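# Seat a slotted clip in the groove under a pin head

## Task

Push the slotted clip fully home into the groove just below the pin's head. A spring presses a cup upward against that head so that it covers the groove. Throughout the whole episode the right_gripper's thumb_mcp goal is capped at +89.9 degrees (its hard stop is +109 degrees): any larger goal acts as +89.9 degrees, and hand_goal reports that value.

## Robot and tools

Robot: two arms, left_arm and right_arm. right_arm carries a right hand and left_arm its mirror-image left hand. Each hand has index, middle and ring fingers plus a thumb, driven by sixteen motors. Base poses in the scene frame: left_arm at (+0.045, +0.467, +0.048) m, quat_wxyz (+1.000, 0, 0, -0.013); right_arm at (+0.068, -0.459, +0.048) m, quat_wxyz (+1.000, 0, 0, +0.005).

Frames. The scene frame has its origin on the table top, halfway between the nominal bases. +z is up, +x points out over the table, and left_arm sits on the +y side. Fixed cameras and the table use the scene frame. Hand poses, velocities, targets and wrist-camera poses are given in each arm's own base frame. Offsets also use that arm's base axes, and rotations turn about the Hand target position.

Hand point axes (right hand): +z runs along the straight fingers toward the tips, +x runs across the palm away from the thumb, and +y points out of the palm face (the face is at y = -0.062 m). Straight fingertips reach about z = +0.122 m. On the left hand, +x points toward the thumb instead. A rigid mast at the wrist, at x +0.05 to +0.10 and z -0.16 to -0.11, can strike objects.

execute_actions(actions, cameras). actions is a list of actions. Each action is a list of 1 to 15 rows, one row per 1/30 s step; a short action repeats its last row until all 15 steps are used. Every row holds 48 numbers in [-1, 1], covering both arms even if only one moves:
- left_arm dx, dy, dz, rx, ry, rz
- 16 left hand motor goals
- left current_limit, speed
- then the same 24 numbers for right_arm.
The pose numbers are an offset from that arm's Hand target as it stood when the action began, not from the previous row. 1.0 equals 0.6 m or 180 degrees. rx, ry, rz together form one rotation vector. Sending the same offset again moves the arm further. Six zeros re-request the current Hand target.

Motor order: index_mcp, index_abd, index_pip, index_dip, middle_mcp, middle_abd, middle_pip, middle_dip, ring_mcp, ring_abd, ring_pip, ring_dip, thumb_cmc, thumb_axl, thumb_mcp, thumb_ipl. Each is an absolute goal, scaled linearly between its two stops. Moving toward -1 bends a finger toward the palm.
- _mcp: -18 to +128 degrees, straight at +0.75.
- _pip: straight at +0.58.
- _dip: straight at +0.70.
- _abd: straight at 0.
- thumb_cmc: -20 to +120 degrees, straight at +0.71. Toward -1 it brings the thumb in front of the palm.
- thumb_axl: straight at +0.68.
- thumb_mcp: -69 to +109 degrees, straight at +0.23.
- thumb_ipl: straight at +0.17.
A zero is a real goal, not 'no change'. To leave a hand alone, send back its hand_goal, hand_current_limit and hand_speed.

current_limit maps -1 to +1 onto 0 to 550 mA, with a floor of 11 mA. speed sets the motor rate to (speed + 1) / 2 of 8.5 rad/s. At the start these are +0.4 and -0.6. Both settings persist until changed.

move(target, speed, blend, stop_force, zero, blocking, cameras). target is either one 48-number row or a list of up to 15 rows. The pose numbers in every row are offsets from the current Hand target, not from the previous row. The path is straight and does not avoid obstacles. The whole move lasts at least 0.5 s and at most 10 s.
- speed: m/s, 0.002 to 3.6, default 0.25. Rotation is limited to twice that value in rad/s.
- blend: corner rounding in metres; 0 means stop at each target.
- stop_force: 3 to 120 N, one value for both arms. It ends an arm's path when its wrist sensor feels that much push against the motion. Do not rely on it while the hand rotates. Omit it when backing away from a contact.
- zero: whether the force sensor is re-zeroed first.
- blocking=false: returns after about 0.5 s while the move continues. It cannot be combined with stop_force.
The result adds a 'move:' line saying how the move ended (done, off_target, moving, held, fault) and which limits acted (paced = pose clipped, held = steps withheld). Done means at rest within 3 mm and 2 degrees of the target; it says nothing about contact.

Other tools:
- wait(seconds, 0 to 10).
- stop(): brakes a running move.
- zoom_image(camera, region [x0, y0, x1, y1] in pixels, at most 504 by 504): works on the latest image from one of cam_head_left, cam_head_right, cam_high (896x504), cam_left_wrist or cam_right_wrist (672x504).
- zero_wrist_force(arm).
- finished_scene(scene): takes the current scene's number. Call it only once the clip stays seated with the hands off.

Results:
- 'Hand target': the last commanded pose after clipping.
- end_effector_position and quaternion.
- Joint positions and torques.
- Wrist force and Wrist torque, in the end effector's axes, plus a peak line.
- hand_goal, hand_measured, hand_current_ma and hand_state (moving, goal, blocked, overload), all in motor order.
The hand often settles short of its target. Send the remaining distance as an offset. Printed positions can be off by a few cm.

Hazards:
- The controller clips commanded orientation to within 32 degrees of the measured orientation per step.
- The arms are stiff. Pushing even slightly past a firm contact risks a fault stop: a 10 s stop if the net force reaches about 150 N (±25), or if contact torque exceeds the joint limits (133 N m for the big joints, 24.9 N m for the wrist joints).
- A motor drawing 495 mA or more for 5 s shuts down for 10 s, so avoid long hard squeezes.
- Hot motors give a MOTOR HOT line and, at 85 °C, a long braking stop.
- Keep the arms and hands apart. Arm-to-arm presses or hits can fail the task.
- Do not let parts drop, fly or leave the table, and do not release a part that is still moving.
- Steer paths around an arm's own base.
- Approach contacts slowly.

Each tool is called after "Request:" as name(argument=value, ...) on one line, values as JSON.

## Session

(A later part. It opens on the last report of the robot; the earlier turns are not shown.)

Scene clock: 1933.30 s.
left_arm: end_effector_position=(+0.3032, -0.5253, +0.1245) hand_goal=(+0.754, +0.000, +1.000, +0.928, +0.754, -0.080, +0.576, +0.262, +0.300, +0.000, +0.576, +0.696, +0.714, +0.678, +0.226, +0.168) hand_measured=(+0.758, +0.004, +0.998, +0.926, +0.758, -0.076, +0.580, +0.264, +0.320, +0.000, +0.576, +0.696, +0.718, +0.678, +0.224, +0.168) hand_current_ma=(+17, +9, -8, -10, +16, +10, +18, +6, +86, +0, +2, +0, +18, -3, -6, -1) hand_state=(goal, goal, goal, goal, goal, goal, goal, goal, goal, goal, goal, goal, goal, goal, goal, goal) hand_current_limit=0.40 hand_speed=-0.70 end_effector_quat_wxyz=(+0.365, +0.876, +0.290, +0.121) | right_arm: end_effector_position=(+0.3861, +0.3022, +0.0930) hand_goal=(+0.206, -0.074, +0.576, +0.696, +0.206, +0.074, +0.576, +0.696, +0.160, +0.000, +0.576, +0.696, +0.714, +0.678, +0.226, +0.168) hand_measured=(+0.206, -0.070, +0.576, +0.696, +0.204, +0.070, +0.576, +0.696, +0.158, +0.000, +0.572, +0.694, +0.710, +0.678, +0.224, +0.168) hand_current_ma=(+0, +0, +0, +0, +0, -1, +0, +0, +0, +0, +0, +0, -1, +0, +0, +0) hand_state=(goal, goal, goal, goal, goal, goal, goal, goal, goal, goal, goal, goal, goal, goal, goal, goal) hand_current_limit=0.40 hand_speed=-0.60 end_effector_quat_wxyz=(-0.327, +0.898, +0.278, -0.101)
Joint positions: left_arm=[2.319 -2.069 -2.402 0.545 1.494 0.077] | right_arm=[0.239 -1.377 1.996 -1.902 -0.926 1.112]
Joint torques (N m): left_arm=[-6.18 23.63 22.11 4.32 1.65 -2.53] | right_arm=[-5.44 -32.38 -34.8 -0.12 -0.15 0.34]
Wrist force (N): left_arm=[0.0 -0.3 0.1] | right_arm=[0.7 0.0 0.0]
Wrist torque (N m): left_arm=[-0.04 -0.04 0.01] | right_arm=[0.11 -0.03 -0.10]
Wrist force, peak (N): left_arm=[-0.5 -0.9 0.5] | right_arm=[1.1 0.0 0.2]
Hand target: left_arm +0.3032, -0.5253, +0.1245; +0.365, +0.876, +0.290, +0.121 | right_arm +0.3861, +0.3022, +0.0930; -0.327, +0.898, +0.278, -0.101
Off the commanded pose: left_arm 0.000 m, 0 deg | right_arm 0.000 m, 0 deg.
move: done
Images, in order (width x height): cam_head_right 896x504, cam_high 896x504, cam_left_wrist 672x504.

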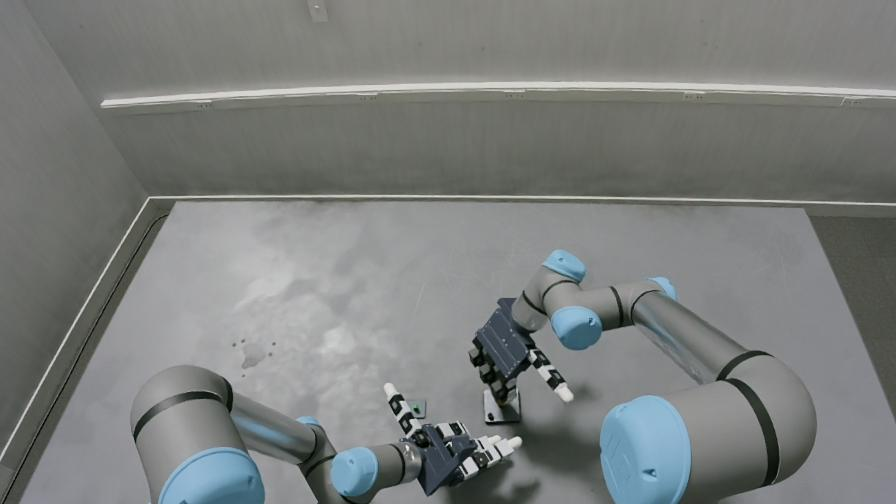

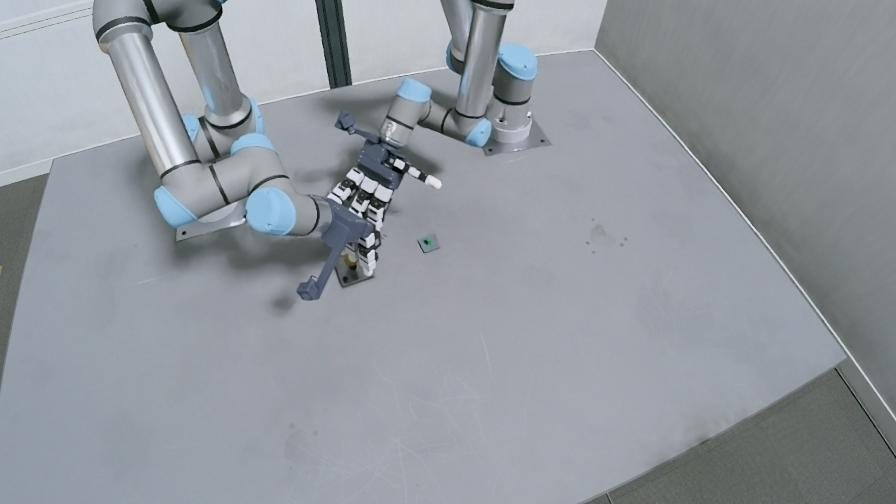

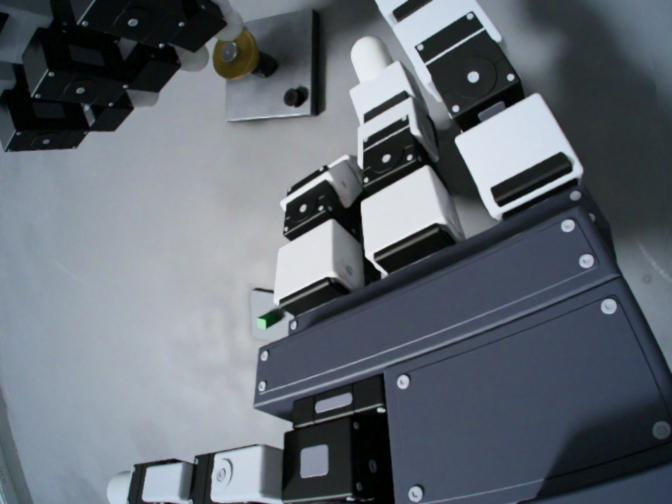

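Request:
move(target=[[-0.0322,0.0087,0,0,0,0,0.754,0.0,1.0,0.928,0.754,-0.08,0.576,0.261,0.3,0,0.576,0.696,0.714,0.678,0.226,0.168,0.4,-0.7,0,0,0,0,0,0,0.2055,-0.074,0.576,0.696,0.2055,0.074,0.576,0.696,0.16,0,0.576,0.696,0.714,0.678,0.226,0.168,0.4,-0.6],[-0.0538,0.0212,0,0,0,0,0.754,0.0,1.0,0.928,0.754,-0.08,0.576,0.261,0.3,0,0.576,0.696,0.714,0.678,0.226,0.168,0.4,-0.7,0,0,0,0,0,0,0.2055,-0.074,0.576,0.696,0.2055,0.074,0.576,0.696,0.16,0,0.576,0.696,0.714,0.678,0.226,0.168,0.4,-0.6]], speed=0.02, blend=0.003, cameras=["cam_left_wrist","cam_high","cam_head_right"])

Request:
zoom_image(camera="cam_high", region=[340, 190, 440, 265])

Request:
zoom_image(camera="cam_head_right", region=[420, 390, 500, 450])

Scene clock: 1942.53 s.
left_arm: end_effector_position=(+0.2710, -0.5126, +0.1245) hand_goal=(+0.754, +0.000, +1.000, +0.928, +0.754, -0.080, +0.576, +0.262, +0.300, +0.000, +0.576, +0.696, +0.714, +0.678, +0.226, +0.168) hand_measured=(+0.758, +0.004, +0.998, +0.926, +0.758, -0.076, +0.580, +0.264, +0.320, +0.000, +0.576, +0.696, +0.718, +0.678, +0.224, +0.168) hand_current_ma=(+17, +9, -8, -10, +16, +10, +18, +6, +86, +0, +2, +0, +18, -3, -6, -1) hand_state=(goal, goal, goal, goal, goal, goal, goal, goal, goal, goal, goal, goal, goal, goal, goal, goal) hand_current_limit=0.40 hand_speed=-0.70 end_effector_quat_wxyz=(+0.365, +0.876, +0.290, +0.121) | right_arm: end_effector_position=(+0.3861, +0.3022, +0.0930) hand_goal=(+0.206, -0.074, +0.576, +0.696, +0.206, +0.074, +0.576, +0.696, +0.160, +0.000, +0.576, +0.696, +0.714, +0.678, +0.226, +0.168) hand_measured=(+0.206, -0.070, +0.576, +0.696, +0.204, +0.070, +0.576, +0.696, +0.158, +0.000, +0.572, +0.694, +0.710, +0.678, +0.224, +0.168) hand_current_ma=(+0, +0, +0, +0, +0, -1, +0, +0, +0, +0, +0, +0, -1, +0, +0, +0) hand_state=(goal, goal, goal, goal, goal, goal, goal, goal, goal, goal, goal, goal, goal, goal, goal, goal) hand_current_limit=0.40 hand_speed=-0.60 end_effector_quat_wxyz=(-0.327, +0.898, +0.278, -0.101)
Joint positions: left_arm=[2.274 -2.05 -2.467 0.593 1.525 0.046] | right_arm=[0.239 -1.377 1.996 -1.902 -0.926 1.112]
Joint torques (N m): left_arm=[-5.58 35.68 -5.49 4.36 1.74 -2.12] | right_arm=[-5.69 -31.37 -35.21 -0.34 -0.12 0.45]
Wrist force (N): left_arm=[-0.2 -0.9 0.2] | right_arm=[0.6 0.3 0.1]
Wrist torque (N m): left_arm=[-0.15 -0.01 0.08] | right_arm=[0.14 -0.02 -0.11]
Wrist force, peak (N): left_arm=[0.4 -1.1 0.0] | right_arm=[1.1 0.4 -0.1]
Hand target: left_arm +0.2709, -0.5126, +0.1245; +0.365, +0.876, +0.290, +0.121 | right_arm +0.3861, +0.3022, +0.0930; -0.327, +0.898, +0.278, -0.101
Off the commanded pose: left_arm 0.000 m, 0 deg | right_arm 0.000 m, 0 deg.
move: done
Images, in order (width x height): cam_head_right 896x504, cam_high 896x504, cam_left_wrist 672x504.

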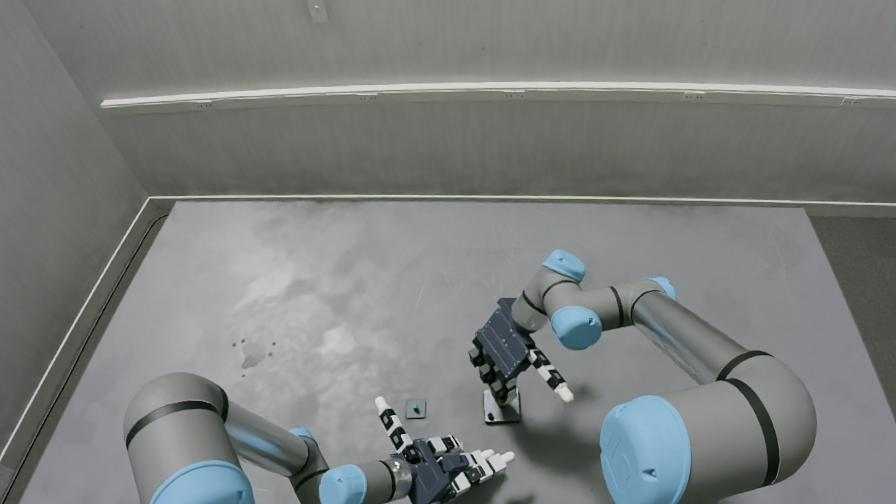

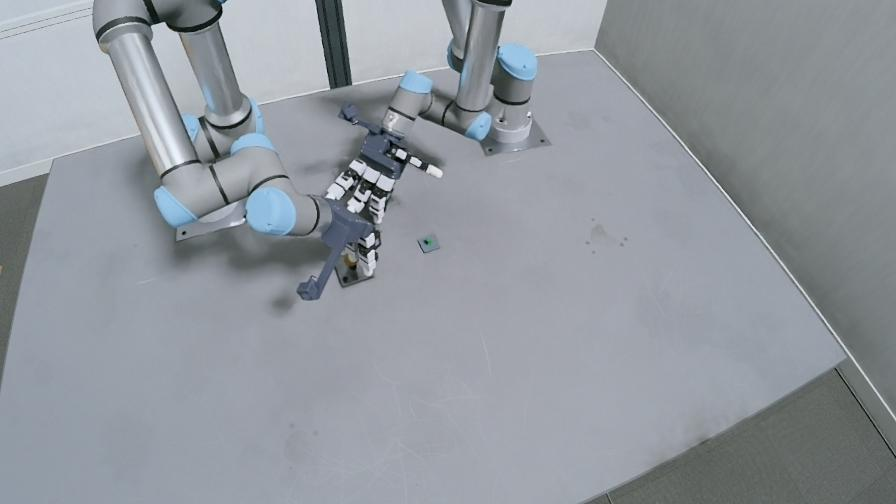

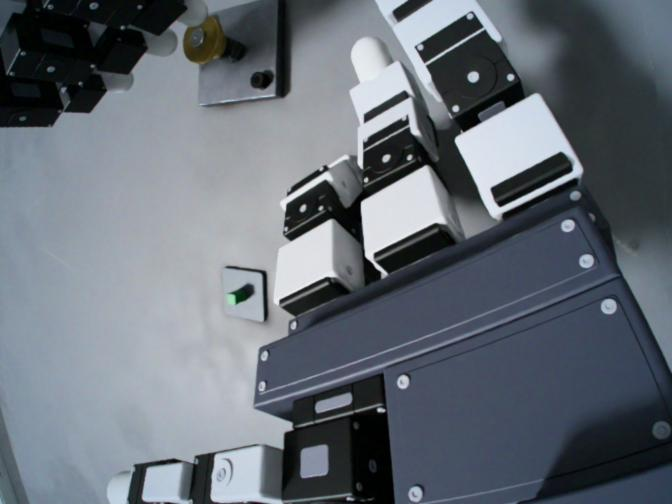

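Scaled by 5.040.

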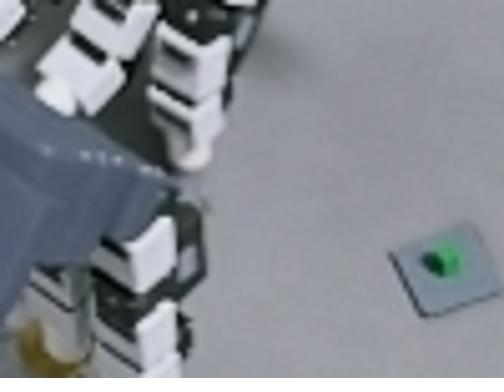

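Scaled by 6.300.

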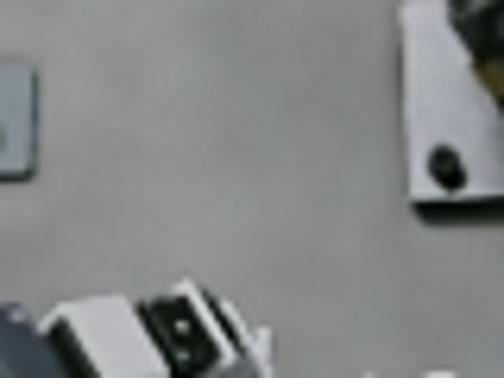

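Request:
move(target=[[-0.0205,0.0145,0,0,0,0,0.754,0.0,1.0,0.928,0.754,-0.08,0.576,0.261,0.3,0,0.576,0.696,0.714,0.678,0.226,0.168,0.4,-0.7,0,0,0,0,0,0,0.2055,-0.074,0.576,0.696,0.2055,0.074,0.576,0.696,0.16,0,0.576,0.696,0.714,0.678,0.226,0.168,0.4,-0.6],[-0.0400,0.0390,0,0,0,0,0.754,0.0,1.0,0.928,0.754,-0.08,0.576,0.261,0.3,0,0.576,0.696,0.714,0.678,0.226,0.168,0.4,-0.7,0,0,0,0,0,0,0.2055,-0.074,0.576,0.696,0.2055,0.074,0.576,0.696,0.16,0,0.576,0.696,0.714,0.678,0.226,0.168,0.4,-0.6]], speed=0.02, blend=0.003, cameras=["cam_left_wrist","cam_high","cam_head_right"])

Request:
zoom_image(camera="cam_high", region=[340, 190, 440, 265])

Request:
zoom_image(camera="cam_head_right", region=[410, 400, 490, 460])

Scene clock: 1954.10 s.
left_arm: end_effector_position=(+0.2469, -0.4892, +0.1245) hand_goal=(+0.754, +0.000, +1.000, +0.928, +0.754, -0.080, +0.576, +0.262, +0.300, +0.000, +0.576, +0.696, +0.714, +0.678, +0.226, +0.168) hand_measured=(+0.758, +0.004, +0.998, +0.926, +0.758, -0.076, +0.580, +0.264, +0.320, +0.000, +0.576, +0.696, +0.718, +0.678, +0.224, +0.168) hand_current_ma=(+17, +9, -8, -10, +16, +10, +18, +6, +86, +0, +2, +0, +18, -3, -6, -1) hand_state=(goal, goal, goal, goal, goal, goal, goal, goal, goal, goal, goal, goal, goal, goal, goal, goal) hand_current_limit=0.40 hand_speed=-0.70 end_effector_quat_wxyz=(+0.365, +0.876, +0.290, +0.121) | right_arm: end_effector_position=(+0.3861, +0.3022, +0.0930) hand_goal=(+0.206, -0.074, +0.576, +0.696, +0.206, +0.074, +0.576, +0.696, +0.160, +0.000, +0.576, +0.696, +0.714, +0.678, +0.226, +0.168) hand_measured=(+0.206, -0.070, +0.576, +0.696, +0.204, +0.070, +0.576, +0.696, +0.158, +0.000, +0.572, +0.694, +0.710, +0.678, +0.224, +0.168) hand_current_ma=(+0, +0, +0, +0, +0, -1, +0, +0, +0, +0, +0, +0, -1, +0, +0, +0) hand_state=(goal, goal, goal, goal, goal, goal, goal, goal, goal, goal, goal, goal, goal, goal, goal, goal) hand_current_limit=0.40 hand_speed=-0.60 end_effector_quat_wxyz=(-0.327, +0.898, +0.278, -0.101)
Joint positions: left_arm=[2.264 -2.029 -2.55 0.656 1.533 0.039] | right_arm=[0.239 -1.377 1.996 -1.902 -0.926 1.112]
Joint torques (N m): left_arm=[9.08 32.85 -4.91 4.39 -1.62 2.26] | right_arm=[-5.9 -30.87 -34.6 -0.32 -0.28 0.61]
Wrist force (N): left_arm=[0.0 -0.6 0.3] | right_arm=[0.7 0.3 0.1]
Wrist torque (N m): left_arm=[-0.13 -0.03 0.07] | right_arm=[0.14 -0.04 -0.10]
Wrist force, peak (N): left_arm=[-0.1 -1.2 0.3] | right_arm=[0.9 0.6 0.2]
Hand target: left_arm +0.2469, -0.4892, +0.1245; +0.365, +0.876, +0.290, +0.121 | right_arm +0.3861, +0.3022, +0.0930; -0.327, +0.898, +0.278, -0.101
Off the commanded pose: left_arm 0.000 m, 0 deg | right_arm 0.000 m, 0 deg.
move: done
Images, in order (width x height): cam_head_right 896x504, cam_high 896x504, cam_left_wrist 672x504.

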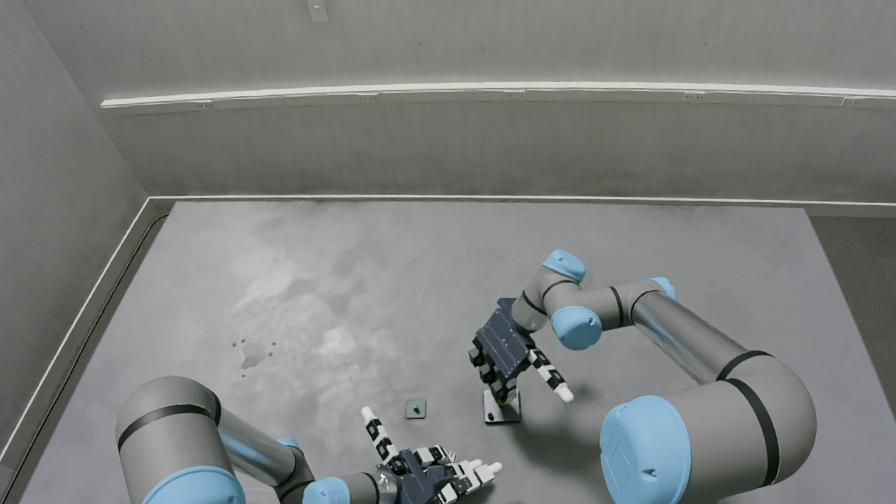

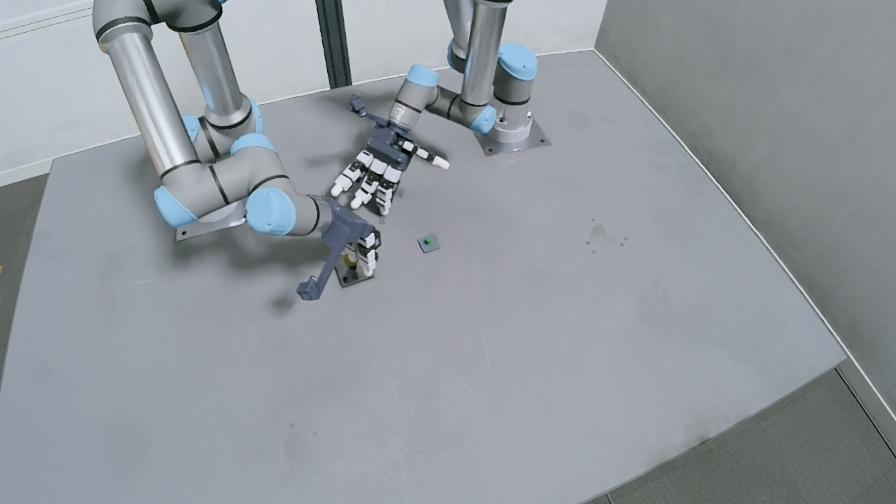

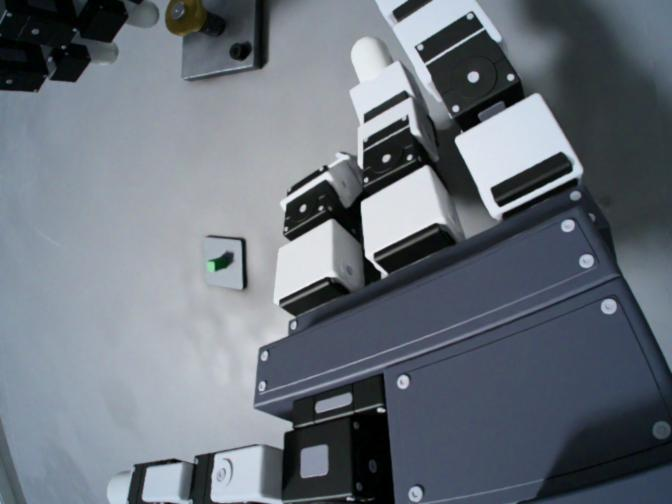

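Scaled by 5.040.

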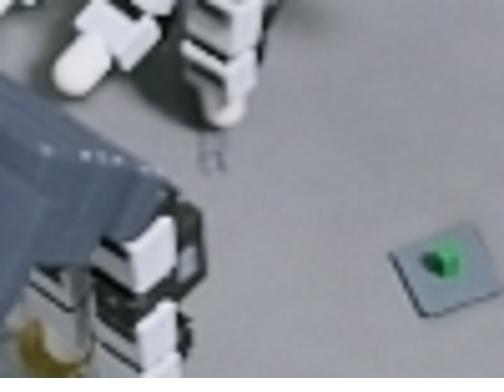

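Scaled by 6.300.

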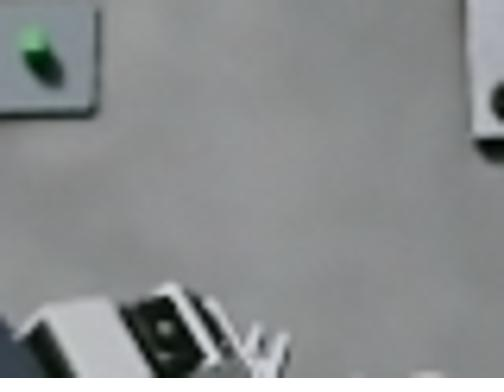

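Request:
move(target=[-0.0298,0.0402,0,0,0,0,0.754,0.0,1.0,0.928,0.754,-0.08,0.576,0.261,0.3,0,0.576,0.696,0.714,0.678,0.226,0.168,0.4,-0.7,0,0,0,0,0,0,0.2055,-0.074,0.576,0.696,0.2055,0.074,0.576,0.696,0.16,0,0.576,0.696,0.714,0.678,0.226,0.168,0.4,-0.6], speed=0.02, cameras=["cam_left_wrist","cam_high","cam_head_right"])

Request:
zoom_image(camera="cam_high", region=[340, 190, 440, 265])

Request:
zoom_image(camera="cam_head_right", region=[410, 400, 490, 460])

Scene clock: 1962.93 s.
left_arm: end_effector_position=(+0.2291, -0.4651, +0.1245) hand_goal=(+0.754, +0.000, +1.000, +0.928, +0.754, -0.080, +0.576, +0.262, +0.300, +0.000, +0.576, +0.696, +0.714, +0.678, +0.226, +0.168) hand_measured=(+0.758, +0.004, +0.998, +0.926, +0.758, -0.076, +0.580, +0.264, +0.320, +0.000, +0.576, +0.696, +0.718, +0.678, +0.224, +0.168) hand_current_ma=(+17, +9, -8, -10, +16, +10, +18, +6, +86, +0, +2, +0, +18, -3, -6, -1) hand_state=(goal, goal, goal, goal, goal, goal, goal, goal, goal, goal, goal, goal, goal, goal, goal, goal) hand_current_limit=0.40 hand_speed=-0.70 end_effector_quat_wxyz=(+0.365, +0.876, +0.290, +0.121) | right_arm: end_effector_position=(+0.3861, +0.3022, +0.0930) hand_goal=(+0.206, -0.074, +0.576, +0.696, +0.206, +0.074, +0.576, +0.696, +0.160, +0.000, +0.576, +0.696, +0.714, +0.678, +0.226, +0.168) hand_measured=(+0.206, -0.070, +0.576, +0.696, +0.204, +0.070, +0.576, +0.696, +0.158, +0.000, +0.572, +0.694, +0.710, +0.678, +0.224, +0.168) hand_current_ma=(+0, +0, +0, +0, +0, -1, +0, +0, +0, +0, +0, +0, -1, +0, +0, +0) hand_state=(goal, goal, goal, goal, goal, goal, goal, goal, goal, goal, goal, goal, goal, goal, goal, goal) hand_current_limit=0.40 hand_speed=-0.60 end_effector_quat_wxyz=(-0.327, +0.898, +0.278, -0.101)
Joint positions: left_arm=[2.27 -2.015 -2.629 0.721 1.528 0.043] | right_arm=[0.239 -1.377 1.996 -1.902 -0.926 1.112]
Joint torques (N m): left_arm=[8.5 30.97 -7.67 4.27 -1.48 2.14] | right_arm=[-5.55 -30.04 -34.62 -0.37 -0.32 0.68]
Wrist force (N): left_arm=[0.0 -0.7 0.1] | right_arm=[0.6 0.2 0.0]
Wrist torque (N m): left_arm=[-0.11 -0.04 0.01] | right_arm=[0.13 -0.02 -0.10]
Wrist force, peak (N): left_arm=[-0.3 -1.3 0.0] | right_arm=[1.2 0.3 -0.2]
Hand target: left_arm +0.2290, -0.4651, +0.1245; +0.365, +0.876, +0.290, +0.121 | right_arm +0.3861, +0.3022, +0.0930; -0.327, +0.898, +0.278, -0.101
Off the commanded pose: left_arm 0.000 m, 0 deg | right_arm 0.000 m, 0 deg.
move: done
Images, in order (width x height): cam_head_right 896x504, cam_high 896x504, cam_left_wrist 672x504.

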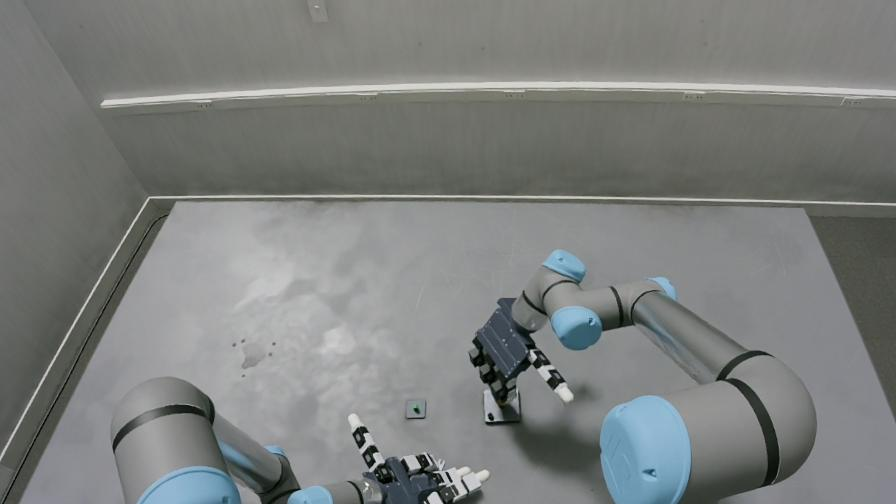

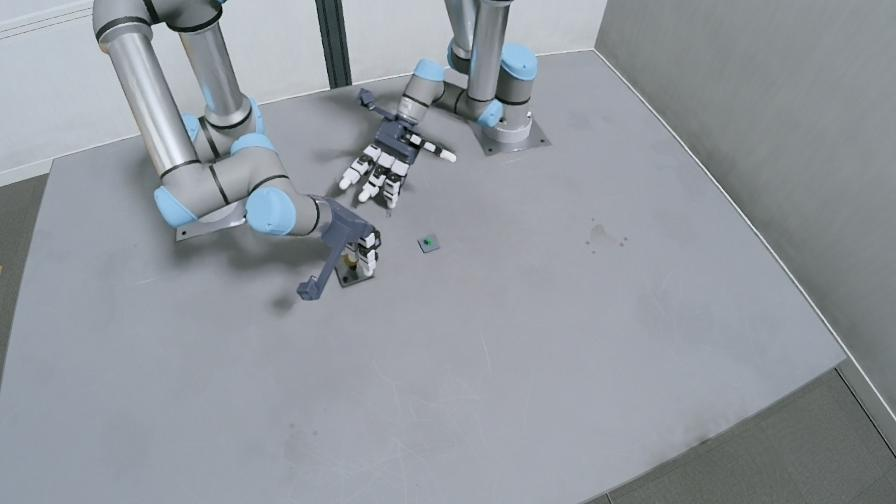

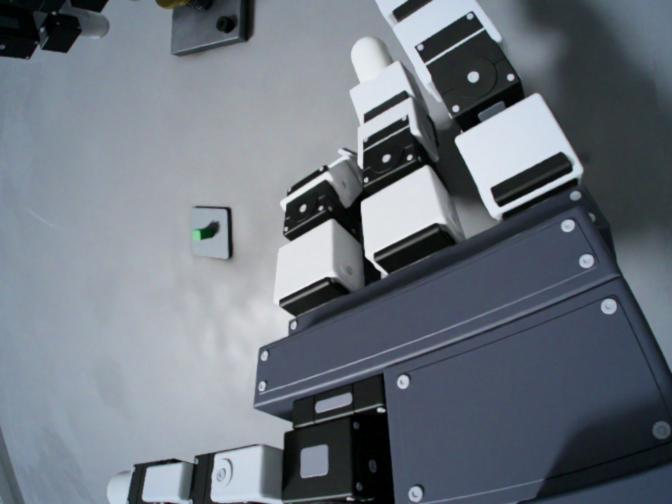

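Scaled by 5.040.

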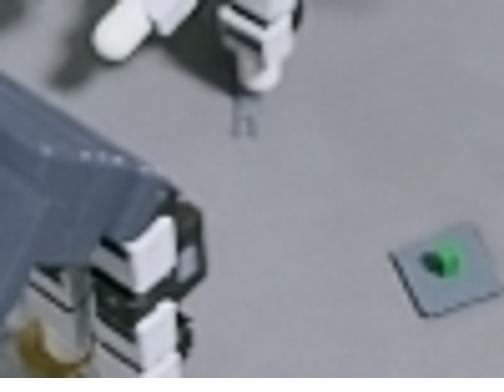

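Scaled by 6.300.

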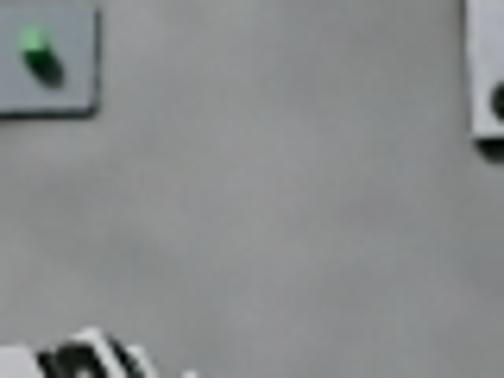

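Request:
move(target=[-0.0212,0.0453,0,0,0,0,0.754,0.0,1.0,0.928,0.754,-0.08,0.576,0.261,0.3,0,0.576,0.696,0.714,0.678,0.226,0.168,0.4,-0.7,0,0,0,0,0,0,0.2055,-0.074,0.576,0.696,0.2055,0.074,0.576,0.696,0.16,0,0.576,0.696,0.714,0.678,0.226,0.168,0.4,-0.6], speed=0.02, cameras=["cam_high"])

Request:
zoom_image(camera="cam_high", region=[340, 190, 440, 265])

Scene clock: 1972.27 s.
left_arm: end_effector_position=(+0.2163, -0.4379, +0.1245) hand_goal=(+0.754, +0.000, +1.000, +0.928, +0.754, -0.080, +0.576, +0.262, +0.300, +0.000, +0.576, +0.696, +0.714, +0.678, +0.226, +0.168) hand_measured=(+0.758, +0.004, +0.998, +0.926, +0.758, -0.076, +0.580, +0.264, +0.320, +0.000, +0.576, +0.696, +0.718, +0.678, +0.224, +0.168) hand_current_ma=(+17, +9, -8, -10, +16, +10, +18, +6, +86, +0, +2, +0, +18, -3, -6, -1) hand_state=(goal, goal, goal, goal, goal, goal, goal, goal, goal, goal, goal, goal, goal, goal, goal, goal) hand_current_limit=0.40 hand_speed=-0.70 end_effector_quat_wxyz=(+0.365, +0.876, +0.290, +0.121) | right_arm: end_effector_position=(+0.3861, +0.3022, +0.0930) hand_goal=(+0.206, -0.074, +0.576, +0.696, +0.206, +0.074, +0.576, +0.696, +0.160, +0.000, +0.576, +0.696, +0.714, +0.678, +0.226, +0.168) hand_measured=(+0.206, -0.070, +0.576, +0.696, +0.204, +0.070, +0.576, +0.696, +0.158, +0.000, +0.572, +0.694, +0.710, +0.678, +0.224, +0.168) hand_current_ma=(+0, +0, +0, +0, +0, -1, +0, +0, +0, +0, +0, +0, -1, +0, +0, +0) hand_state=(goal, goal, goal, goal, goal, goal, goal, goal, goal, goal, goal, goal, goal, goal, goal, goal) hand_current_limit=0.40 hand_speed=-0.60 end_effector_quat_wxyz=(-0.327, +0.898, +0.278, -0.101)
Joint positions: left_arm=[2.301 -2.01 -2.714 0.799 1.506 0.065] | right_arm=[0.239 -1.377 1.996 -1.902 -0.926 1.112]
Joint torques (N m): left_arm=[10.29 15.84 -9.96 4.53 -1.59 2.06] | right_arm=[-5.79 -29.82 -34.93 -0.44 -0.29 0.73]
Wrist force (N): left_arm=[0.1 -0.4 0.2] | right_arm=[1.1 0.1 0.3]
Wrist torque (N m): left_arm=[-0.08 -0.05 0.03] | right_arm=[0.10 -0.08 -0.08]
Wrist force, peak (N): left_arm=[0.1 -1.0 0.5] | right_arm=[1.2 0.3 -0.1]
Hand target: left_arm +0.2163, -0.4379, +0.1245; +0.365, +0.876, +0.290, +0.121 | right_arm +0.3861, +0.3022, +0.0930; -0.327, +0.898, +0.278, -0.101
Off the commanded pose: left_arm 0.000 m, 0 deg | right_arm 0.000 m, 0 deg.
move: done
Images, in order (width x height): cam_high 896x504.

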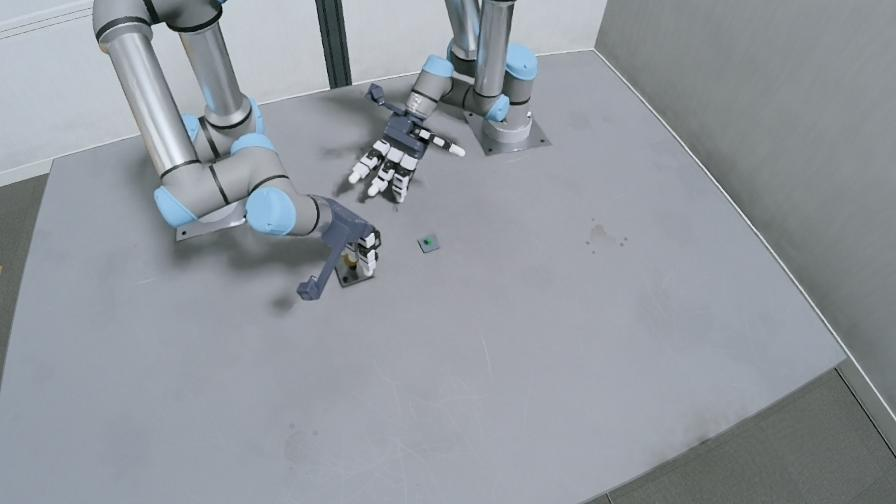

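Scaled by 5.040.

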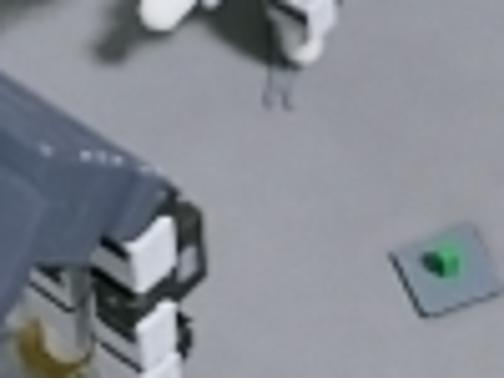

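Request:
move(target=[0,0,0.0592,0,0,0,0.754,0.0,1.0,0.928,0.754,-0.08,0.576,0.261,0.3,0,0.576,0.696,0.714,0.678,0.226,0.168,0.4,-0.7,0,0,0,0,0,0,0.2055,-0.074,0.576,0.696,0.2055,0.074,0.576,0.696,0.16,0,0.576,0.696,0.714,0.678,0.226,0.168,0.4,-0.6], speed=0.05)

Request:
move(target=[-0.0298,0.0402,0,0,0,0,0.754,0.08,0.576,0.261,0.754,-0.08,0.576,0.261,0.3,0,0.576,0.696,0.714,0.678,0.226,0.168,0.4,-0.7,0,0,0,0,0,0,0.2055,-0.074,0.576,0.696,0.2055,0.074,0.576,0.696,0.16,0,0.576,0.696,0.714,0.678,0.226,0.168,0.4,-0.6], speed=0.1, cameras=["cam_left_wrist","cam_high","cam_head_right"])

Request:
zoom_image(camera="cam_left_wrist", region=[240, 20, 380, 160])

Request:
zoom_image(camera="cam_high", region=[360, 170, 440, 230])

Scene clock: 1980.63 s.
left_arm: end_effector_position=(+0.2163, -0.4379, +0.1599) hand_goal=(+0.754, +0.000, +1.000, +0.928, +0.754, -0.080, +0.576, +0.262, +0.300, +0.000, +0.576, +0.696, +0.714, +0.678, +0.226, +0.168) hand_measured=(+0.758, +0.004, +0.998, +0.926, +0.758, -0.076, +0.580, +0.264, +0.320, +0.000, +0.576, +0.696, +0.718, +0.678, +0.224, +0.168) hand_current_ma=(+17, +9, -8, -10, +16, +10, +18, +6, +86, +0, +2, +0, +18, -3, -6, -1) hand_state=(goal, goal, goal, goal, goal, goal, goal, goal, goal, goal, goal, goal, goal, goal, goal, goal) hand_current_limit=0.40 hand_speed=-0.70 end_effector_quat_wxyz=(+0.365, +0.876, +0.290, +0.121) | right_arm: end_effector_position=(+0.3861, +0.3022, +0.0930) hand_goal=(+0.206, -0.074, +0.576, +0.696, +0.206, +0.074, +0.576, +0.696, +0.160, +0.000, +0.576, +0.696, +0.714, +0.678, +0.226, +0.168) hand_measured=(+0.206, -0.070, +0.576, +0.696, +0.204, +0.070, +0.576, +0.696, +0.158, +0.000, +0.572, +0.694, +0.710, +0.678, +0.224, +0.168) hand_current_ma=(+0, +0, +0, +0, +0, -1, +0, +0, +0, +0, +0, +0, -1, +0, +0, +0) hand_state=(goal, goal, goal, goal, goal, goal, goal, goal, goal, goal, goal, goal, goal, goal, goal, goal) hand_current_limit=0.40 hand_speed=-0.60 end_effector_quat_wxyz=(-0.327, +0.898, +0.278, -0.101)
Joint positions: left_arm=[2.301 -1.81 -2.709 0.595 1.506 0.065] | right_arm=[0.239 -1.377 1.996 -1.902 -0.926 1.112]
Joint torques (N m): left_arm=[-0.71 26.18 20.87 1.35 1.41 -0.6] | right_arm=[-5.44 -28.93 -34.66 -0.55 -0.37 0.81]
Wrist force (N): left_arm=[-0.4 -0.9 -0.4] | right_arm=[0.9 0.0 -0.2]
Wrist torque (N m): left_arm=[-0.06 0.00 -0.02] | right_arm=[0.12 -0.05 -0.09]
Wrist force, peak (N): left_arm=[0.1 -1.2 -0.2] | right_arm=[1.0 0.6 0.1]
Hand target: left_arm +0.2163, -0.4379, +0.1600; +0.365, +0.876, +0.290, +0.121 | right_arm +0.3861, +0.3022, +0.0930; -0.327, +0.898, +0.278, -0.101
Off the commanded pose: left_arm 0.000 m, 0 deg | right_arm 0.000 m, 0 deg.
move: done

Scene clock: 1981.57 s.
left_arm: end_effector_position=(+0.1985, -0.4138, +0.1600) hand_goal=(+0.754, +0.080, +0.576, +0.262, +0.754, -0.080, +0.576, +0.262, +0.300, +0.000, +0.576, +0.696, +0.714, +0.678, +0.226, +0.168) hand_measured=(+0.758, +0.076, +0.582, +0.266, +0.758, -0.076, +0.580, +0.264, +0.320, +0.000, +0.576, +0.696, +0.718, +0.678, +0.224, +0.168) hand_current_ma=(+17, -11, +23, +14, +16, +10, +18, +6, +85, +0, +2, +0, +18, -3, -6, -1) hand_state=(goal, goal, goal, goal, goal, goal, goal, goal, goal, goal, goal, goal, goal, goal, goal, goal) hand_current_limit=0.40 hand_speed=-0.70 end_effector_quat_wxyz=(+0.365, +0.876, +0.290, +0.121) | right_arm: end_effector_position=(+0.3861, +0.3022, +0.0930) hand_goal=(+0.206, -0.074, +0.576, +0.696, +0.206, +0.074, +0.576, +0.696, +0.160, +0.000, +0.576, +0.696, +0.714, +0.678, +0.226, +0.168) hand_measured=(+0.206, -0.070, +0.576, +0.696, +0.204, +0.070, +0.576, +0.696, +0.158, +0.000, +0.572, +0.694, +0.710, +0.678, +0.224, +0.168) hand_current_ma=(+0, +0, +0, +0, +0, -1, +0, +0, +0, +0, +0, +0, -1, +0, +0, +0) hand_state=(goal, goal, goal, goal, goal, goal, goal, goal, goal, goal, goal, goal, goal, goal, goal, goal) hand_current_limit=0.40 hand_speed=-0.60 end_effector_quat_wxyz=(-0.327, +0.898, +0.278, -0.101)
Joint positions: left_arm=[2.314 -1.777 -2.788 0.64 1.497 0.074] | right_arm=[0.239 -1.377 1.996 -1.902 -0.926 1.112]
Joint torques (N m): left_arm=[9.09 22.61 -6.48 4.38 -1.51 2.18] | right_arm=[-5.8 -29.15 -35.42 -0.52 -0.25 0.86]
Wrist force (N): left_arm=[0.1 -0.9 -0.6] | right_arm=[0.8 0.2 -0.1]
Wrist torque (N m): left_arm=[-0.06 -0.08 0.04] | right_arm=[0.14 -0.04 -0.09]
Wrist force, peak (N): left_arm=[-0.2 -1.2 -0.6] | right_arm=[1.1 0.4 -0.1]
Hand target: left_arm +0.1984, -0.4138, +0.1600; +0.365, +0.876, +0.290, +0.121 | right_arm +0.3861, +0.3022, +0.0930; -0.327, +0.898, +0.278, -0.101
Off the commanded pose: left_arm 0.000 m, 0 deg | right_arm 0.000 m, 0 deg.
move: done
Images, in order (width x height): cam_head_right 896x504, cam_high 896x504, cam_left_wrist 672x504.

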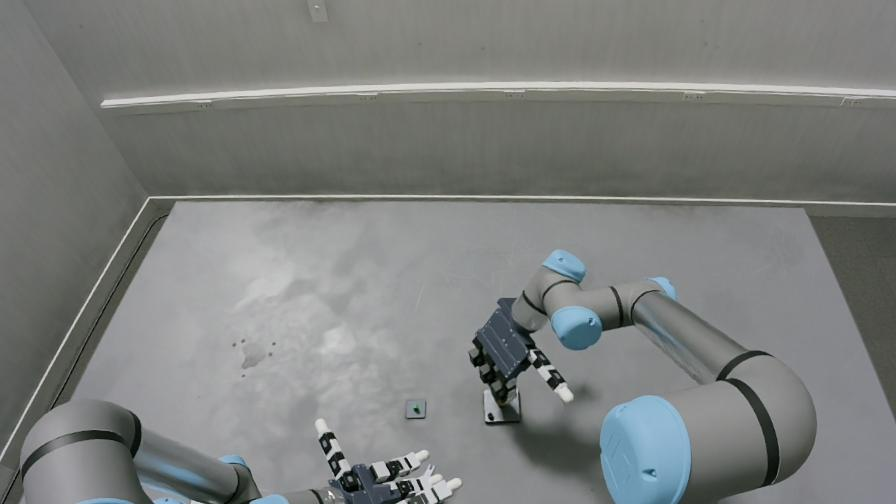

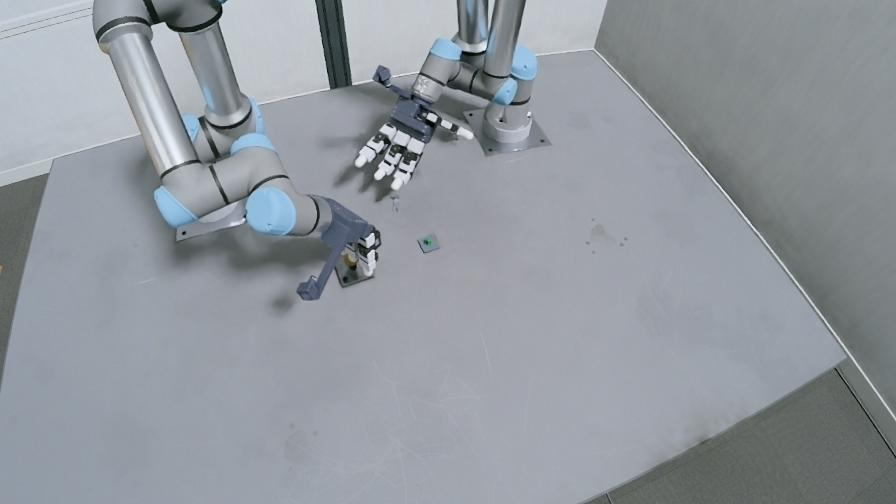

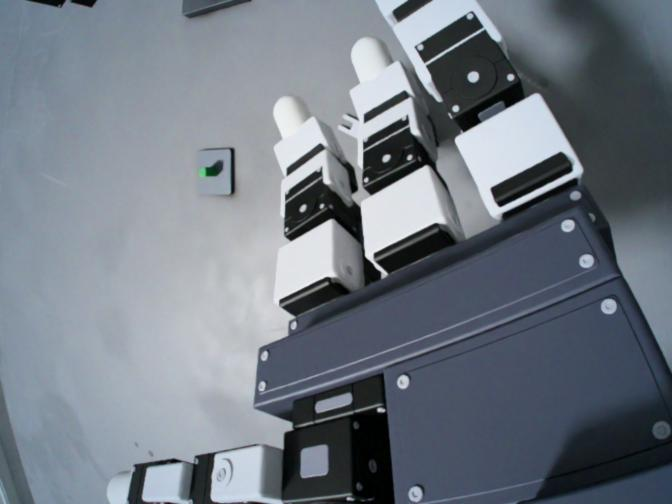

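Scaled by 3.600 from the camera's 672x504 image, which has a finer 960x720 frame.

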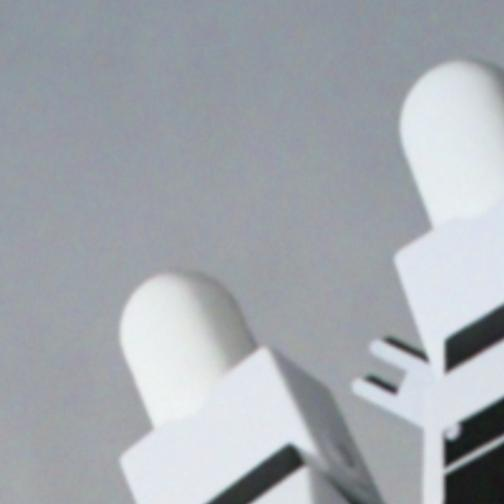

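Scaled by 6.300.

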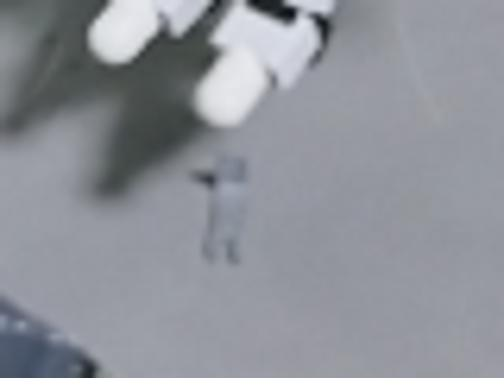

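Request:
move(target=[-0.0097,-0.087,0,0,0,0,0.754,0.08,0.576,0.261,0.754,-0.08,0.576,0.261,0.3,0,0.576,0.696,0.714,0.678,0.226,0.168,0.4,-0.7,0,0,0,0,0,0,0.2055,-0.074,0.576,0.696,0.2055,0.074,0.576,0.696,0.16,0,0.576,0.696,0.714,0.678,0.226,0.168,0.4,-0.6], speed=0.1)

Request:
move(target=[0,0,0,0,0,0,0.754,0.0,1.0,0.928,0.754,-0.08,0.576,0.261,0.3,0,0.576,0.696,0.714,0.678,0.226,0.168,0.4,-0.7,0,0,0,0,0,0,0.2055,-0.074,0.576,0.696,0.2055,0.074,0.576,0.696,0.16,0,0.576,0.696,0.714,0.678,0.226,0.168,0.4,-0.6], speed=0.1)

Request:
move(target=[0,0,-0.0592,0,0,0,0.754,0.0,1.0,0.928,0.754,-0.08,0.576,0.261,0.3,0,0.576,0.696,0.714,0.678,0.226,0.168,0.4,-0.7,0,0,0,0,0,0,0.2055,-0.074,0.576,0.696,0.2055,0.074,0.576,0.696,0.16,0,0.576,0.696,0.714,0.678,0.226,0.168,0.4,-0.6], speed=0.04, stop_force=5, cameras=["cam_high"])

Request:
zoom_image(camera="cam_high", region=[360, 170, 440, 230])

Scene clock: 2006.97 s.
left_arm: end_effector_position=(+0.1926, -0.4659, +0.1600) hand_goal=(+0.754, +0.080, +0.576, +0.262, +0.754, -0.080, +0.576, +0.262, +0.300, +0.000, +0.576, +0.696, +0.714, +0.678, +0.226, +0.168) hand_measured=(+0.758, +0.076, +0.582, +0.266, +0.758, -0.076, +0.580, +0.264, +0.320, +0.000, +0.576, +0.696, +0.718, +0.678, +0.224, +0.168) hand_current_ma=(+17, -10, +22, +14, +17, +10, +18, +6, +85, +0, +2, +0, +18, -3, -6, -1) hand_state=(goal, goal, goal, goal, goal, goal, goal, goal, goal, goal, goal, goal, goal, goal, goal, goal) hand_current_limit=0.40 hand_speed=-0.70 end_effector_quat_wxyz=(+0.365, +0.876, +0.290, +0.121) | right_arm: end_effector_position=(+0.3861, +0.3022, +0.0930) hand_goal=(+0.206, -0.074, +0.576, +0.696, +0.206, +0.074, +0.576, +0.696, +0.160, +0.000, +0.576, +0.696, +0.714, +0.678, +0.226, +0.168) hand_measured=(+0.206, -0.070, +0.576, +0.696, +0.204, +0.070, +0.576, +0.696, +0.158, +0.000, +0.572, +0.694, +0.710, +0.678, +0.224, +0.168) hand_current_ma=(+0, +0, +0, +0, +0, -1, +0, +0, +0, +0, +0, +0, -1, +0, +0, +0) hand_state=(goal, goal, goal, goal, goal, goal, goal, goal, goal, goal, goal, goal, goal, goal, goal, goal) hand_current_limit=0.40 hand_speed=-0.60 end_effector_quat_wxyz=(-0.327, +0.898, +0.278, -0.101)
Joint positions: left_arm=[2.163 -1.839 -2.643 0.559 1.604 -0.032] | right_arm=[0.239 -1.377 1.996 -1.902 -0.926 1.112]
Joint torques (N m): left_arm=[-6.13 14.94 22.32 1.46 1.71 -2.27] | right_arm=[-5.82 -28.54 -34.88 -0.6 -0.37 0.78]
Wrist force (N): left_arm=[0.1 -0.7 0.2] | right_arm=[0.7 0.3 -0.2]
Wrist torque (N m): left_arm=[-0.09 -0.06 0.08] | right_arm=[0.17 -0.02 -0.10]
Wrist force, peak (N): left_arm=[0.2 -1.5 -0.1] | right_arm=[1.0 0.4 0.3]
Hand target: left_arm +0.1926, -0.4660, +0.1600; +0.365, +0.876, +0.290, +0.121 | right_arm +0.3861, +0.3022, +0.0930; -0.327, +0.898, +0.278, -0.101
Off the commanded pose: left_arm 0.000 m, 0 deg | right_arm 0.000 m, 0 deg.
move: done

Scene clock: 2007.87 s.
left_arm: end_effector_position=(+0.1926, -0.4660, +0.1600) hand_goal=(+0.754, +0.000, +1.000, +0.928, +0.754, -0.080, +0.576, +0.262, +0.300, +0.000, +0.576, +0.696, +0.714, +0.678, +0.226, +0.168) hand_measured=(+0.758, +0.004, +0.998, +0.926, +0.758, -0.076, +0.580, +0.264, +0.320, +0.000, +0.576, +0.696, +0.718, +0.678, +0.224, +0.168) hand_current_ma=(+17, +9, -8, -10, +17, +10, +18, +6, +85, +0, +2, +0, +18, -3, -6, -1) hand_state=(goal, goal, goal, goal, goal, goal, goal, goal, goal, goal, goal, goal, goal, goal, goal, goal) hand_current_limit=0.40 hand_speed=-0.70 end_effector_quat_wxyz=(+0.365, +0.876, +0.290, +0.121) | right_arm: end_effector_position=(+0.3861, +0.3022, +0.0930) hand_goal=(+0.206, -0.074, +0.576, +0.696, +0.206, +0.074, +0.576, +0.696, +0.160, +0.000, +0.576, +0.696, +0.714, +0.678, +0.226, +0.168) hand_measured=(+0.206, -0.070, +0.576, +0.696, +0.204, +0.070, +0.576, +0.696, +0.158, +0.000, +0.572, +0.694, +0.710, +0.678, +0.224, +0.168) hand_current_ma=(+0, +0, +0, +0, +0, -1, +0, +0, +0, +0, +0, +0, -1, +0, +0, +0) hand_state=(goal, goal, goal, goal, goal, goal, goal, goal, goal, goal, goal, goal, goal, goal, goal, goal) hand_current_limit=0.40 hand_speed=-0.60 end_effector_quat_wxyz=(-0.327, +0.898, +0.278, -0.101)
Joint positions: left_arm=[2.163 -1.839 -2.643 0.559 1.605 -0.033] | right_arm=[0.239 -1.377 1.996 -1.902 -0.926 1.112]
Joint torques (N m): left_arm=[-6.02 13.97 20.88 1.49 1.67 -2.22] | right_arm=[-5.51 -28.75 -34.82 -0.48 -0.44 0.91]
Wrist force (N): left_arm=[0.3 -0.8 -0.2] | right_arm=[0.6 0.1 0.2]
Wrist torque (N m): left_arm=[-0.07 -0.11 0.11] | right_arm=[0.11 -0.02 -0.11]
Wrist force, peak (N): left_arm=[0.2 -1.4 -0.1] | right_arm=[1.2 0.5 0.2]
Hand target: left_arm +0.1926, -0.4660, +0.1600; +0.365, +0.876, +0.290, +0.121 | right_arm +0.3861, +0.3022, +0.0930; -0.327, +0.898, +0.278, -0.101
Off the commanded pose: left_arm 0.000 m, 0 deg | right_arm 0.000 m, 0 deg.
move: done

Scene clock: 2009.73 s.
left_arm: end_effector_position=(+0.1926, -0.4660, +0.1245) hand_goal=(+0.754, +0.000, +1.000, +0.928, +0.754, -0.080, +0.576, +0.262, +0.300, +0.000, +0.576, +0.696, +0.714, +0.678, +0.226, +0.168) hand_measured=(+0.758, +0.004, +0.998, +0.926, +0.758, -0.076, +0.580, +0.264, +0.320, +0.000, +0.576, +0.696, +0.718, +0.678, +0.224, +0.168) hand_current_ma=(+17, +9, -8, -10, +17, +10, +18, +6, +85, +0, +2, +0, +18, -3, -6, -1) hand_state=(goal, goal, goal, goal, goal, goal, goal, goal, goal, goal, goal, goal, goal, goal, goal, goal) hand_current_limit=0.40 hand_speed=-0.70 end_effector_quat_wxyz=(+0.365, +0.876, +0.290, +0.121) | right_arm: end_effector_position=(+0.3861, +0.3022, +0.0930) hand_goal=(+0.206, -0.074, +0.576, +0.696, +0.206, +0.074, +0.576, +0.696, +0.160, +0.000, +0.576, +0.696, +0.714, +0.678, +0.226, +0.168) hand_measured=(+0.206, -0.070, +0.576, +0.696, +0.204, +0.070, +0.576, +0.696, +0.158, +0.000, +0.572, +0.694, +0.710, +0.678, +0.224, +0.168) hand_current_ma=(+0, +0, +0, +0, +0, -1, +0, +0, +0, +0, +0, +0, -1, +0, +0, +0) hand_state=(goal, goal, goal, goal, goal, goal, goal, goal, goal, goal, goal, goal, goal, goal, goal, goal) hand_current_limit=0.40 hand_speed=-0.60 end_effector_quat_wxyz=(-0.327, +0.898, +0.278, -0.101)
Joint positions: left_arm=[2.163 -2.013 -2.647 0.737 1.605 -0.033] | right_arm=[0.239 -1.377 1.996 -1.902 -0.926 1.112]
Joint torques (N m): left_arm=[0.65 17.62 17.84 4.39 1.59 2.1] | right_arm=[-5.86 -28.4 -34.66 -0.59 -0.52 0.9]
Wrist force (N): left_arm=[0.1 -0.6 0.1] | right_arm=[0.5 0.5 0.0]
Wrist torque (N m): left_arm=[-0.08 -0.06 0.09] | right_arm=[0.17 -0.01 -0.11]
Wrist force, peak (N): left_arm=[0.1 -1.2 0.3] | right_arm=[1.0 0.4 0.1]
Hand target: left_arm +0.1926, -0.4660, +0.1245; +0.365, +0.876, +0.290, +0.121 | right_arm +0.3861, +0.3022, +0.0930; -0.327, +0.898, +0.278, -0.101
Off the commanded pose: left_arm 0.000 m, 0 deg | right_arm 0.000 m, 0 deg.
move: done
Images, in order (width x height): cam_high 896x504.

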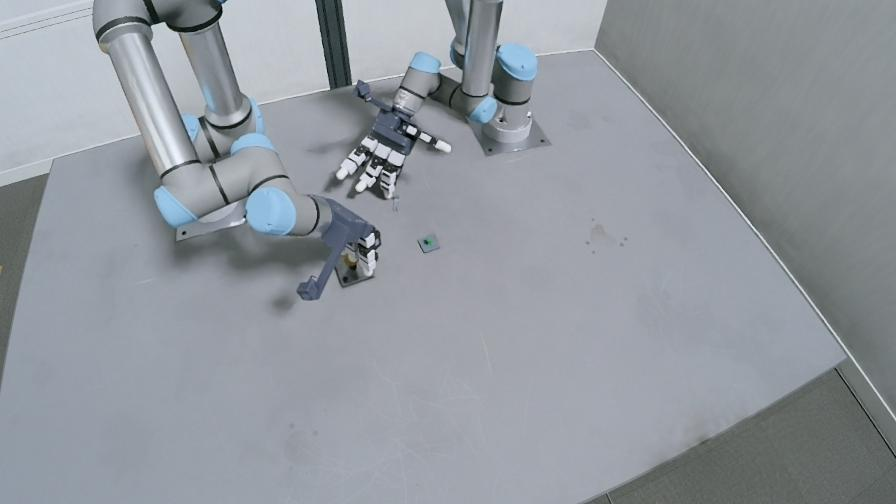

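Scaled by 6.300.

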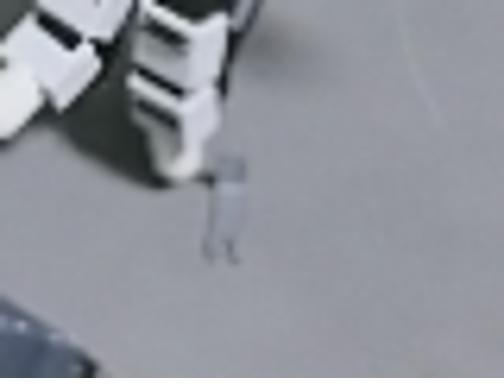

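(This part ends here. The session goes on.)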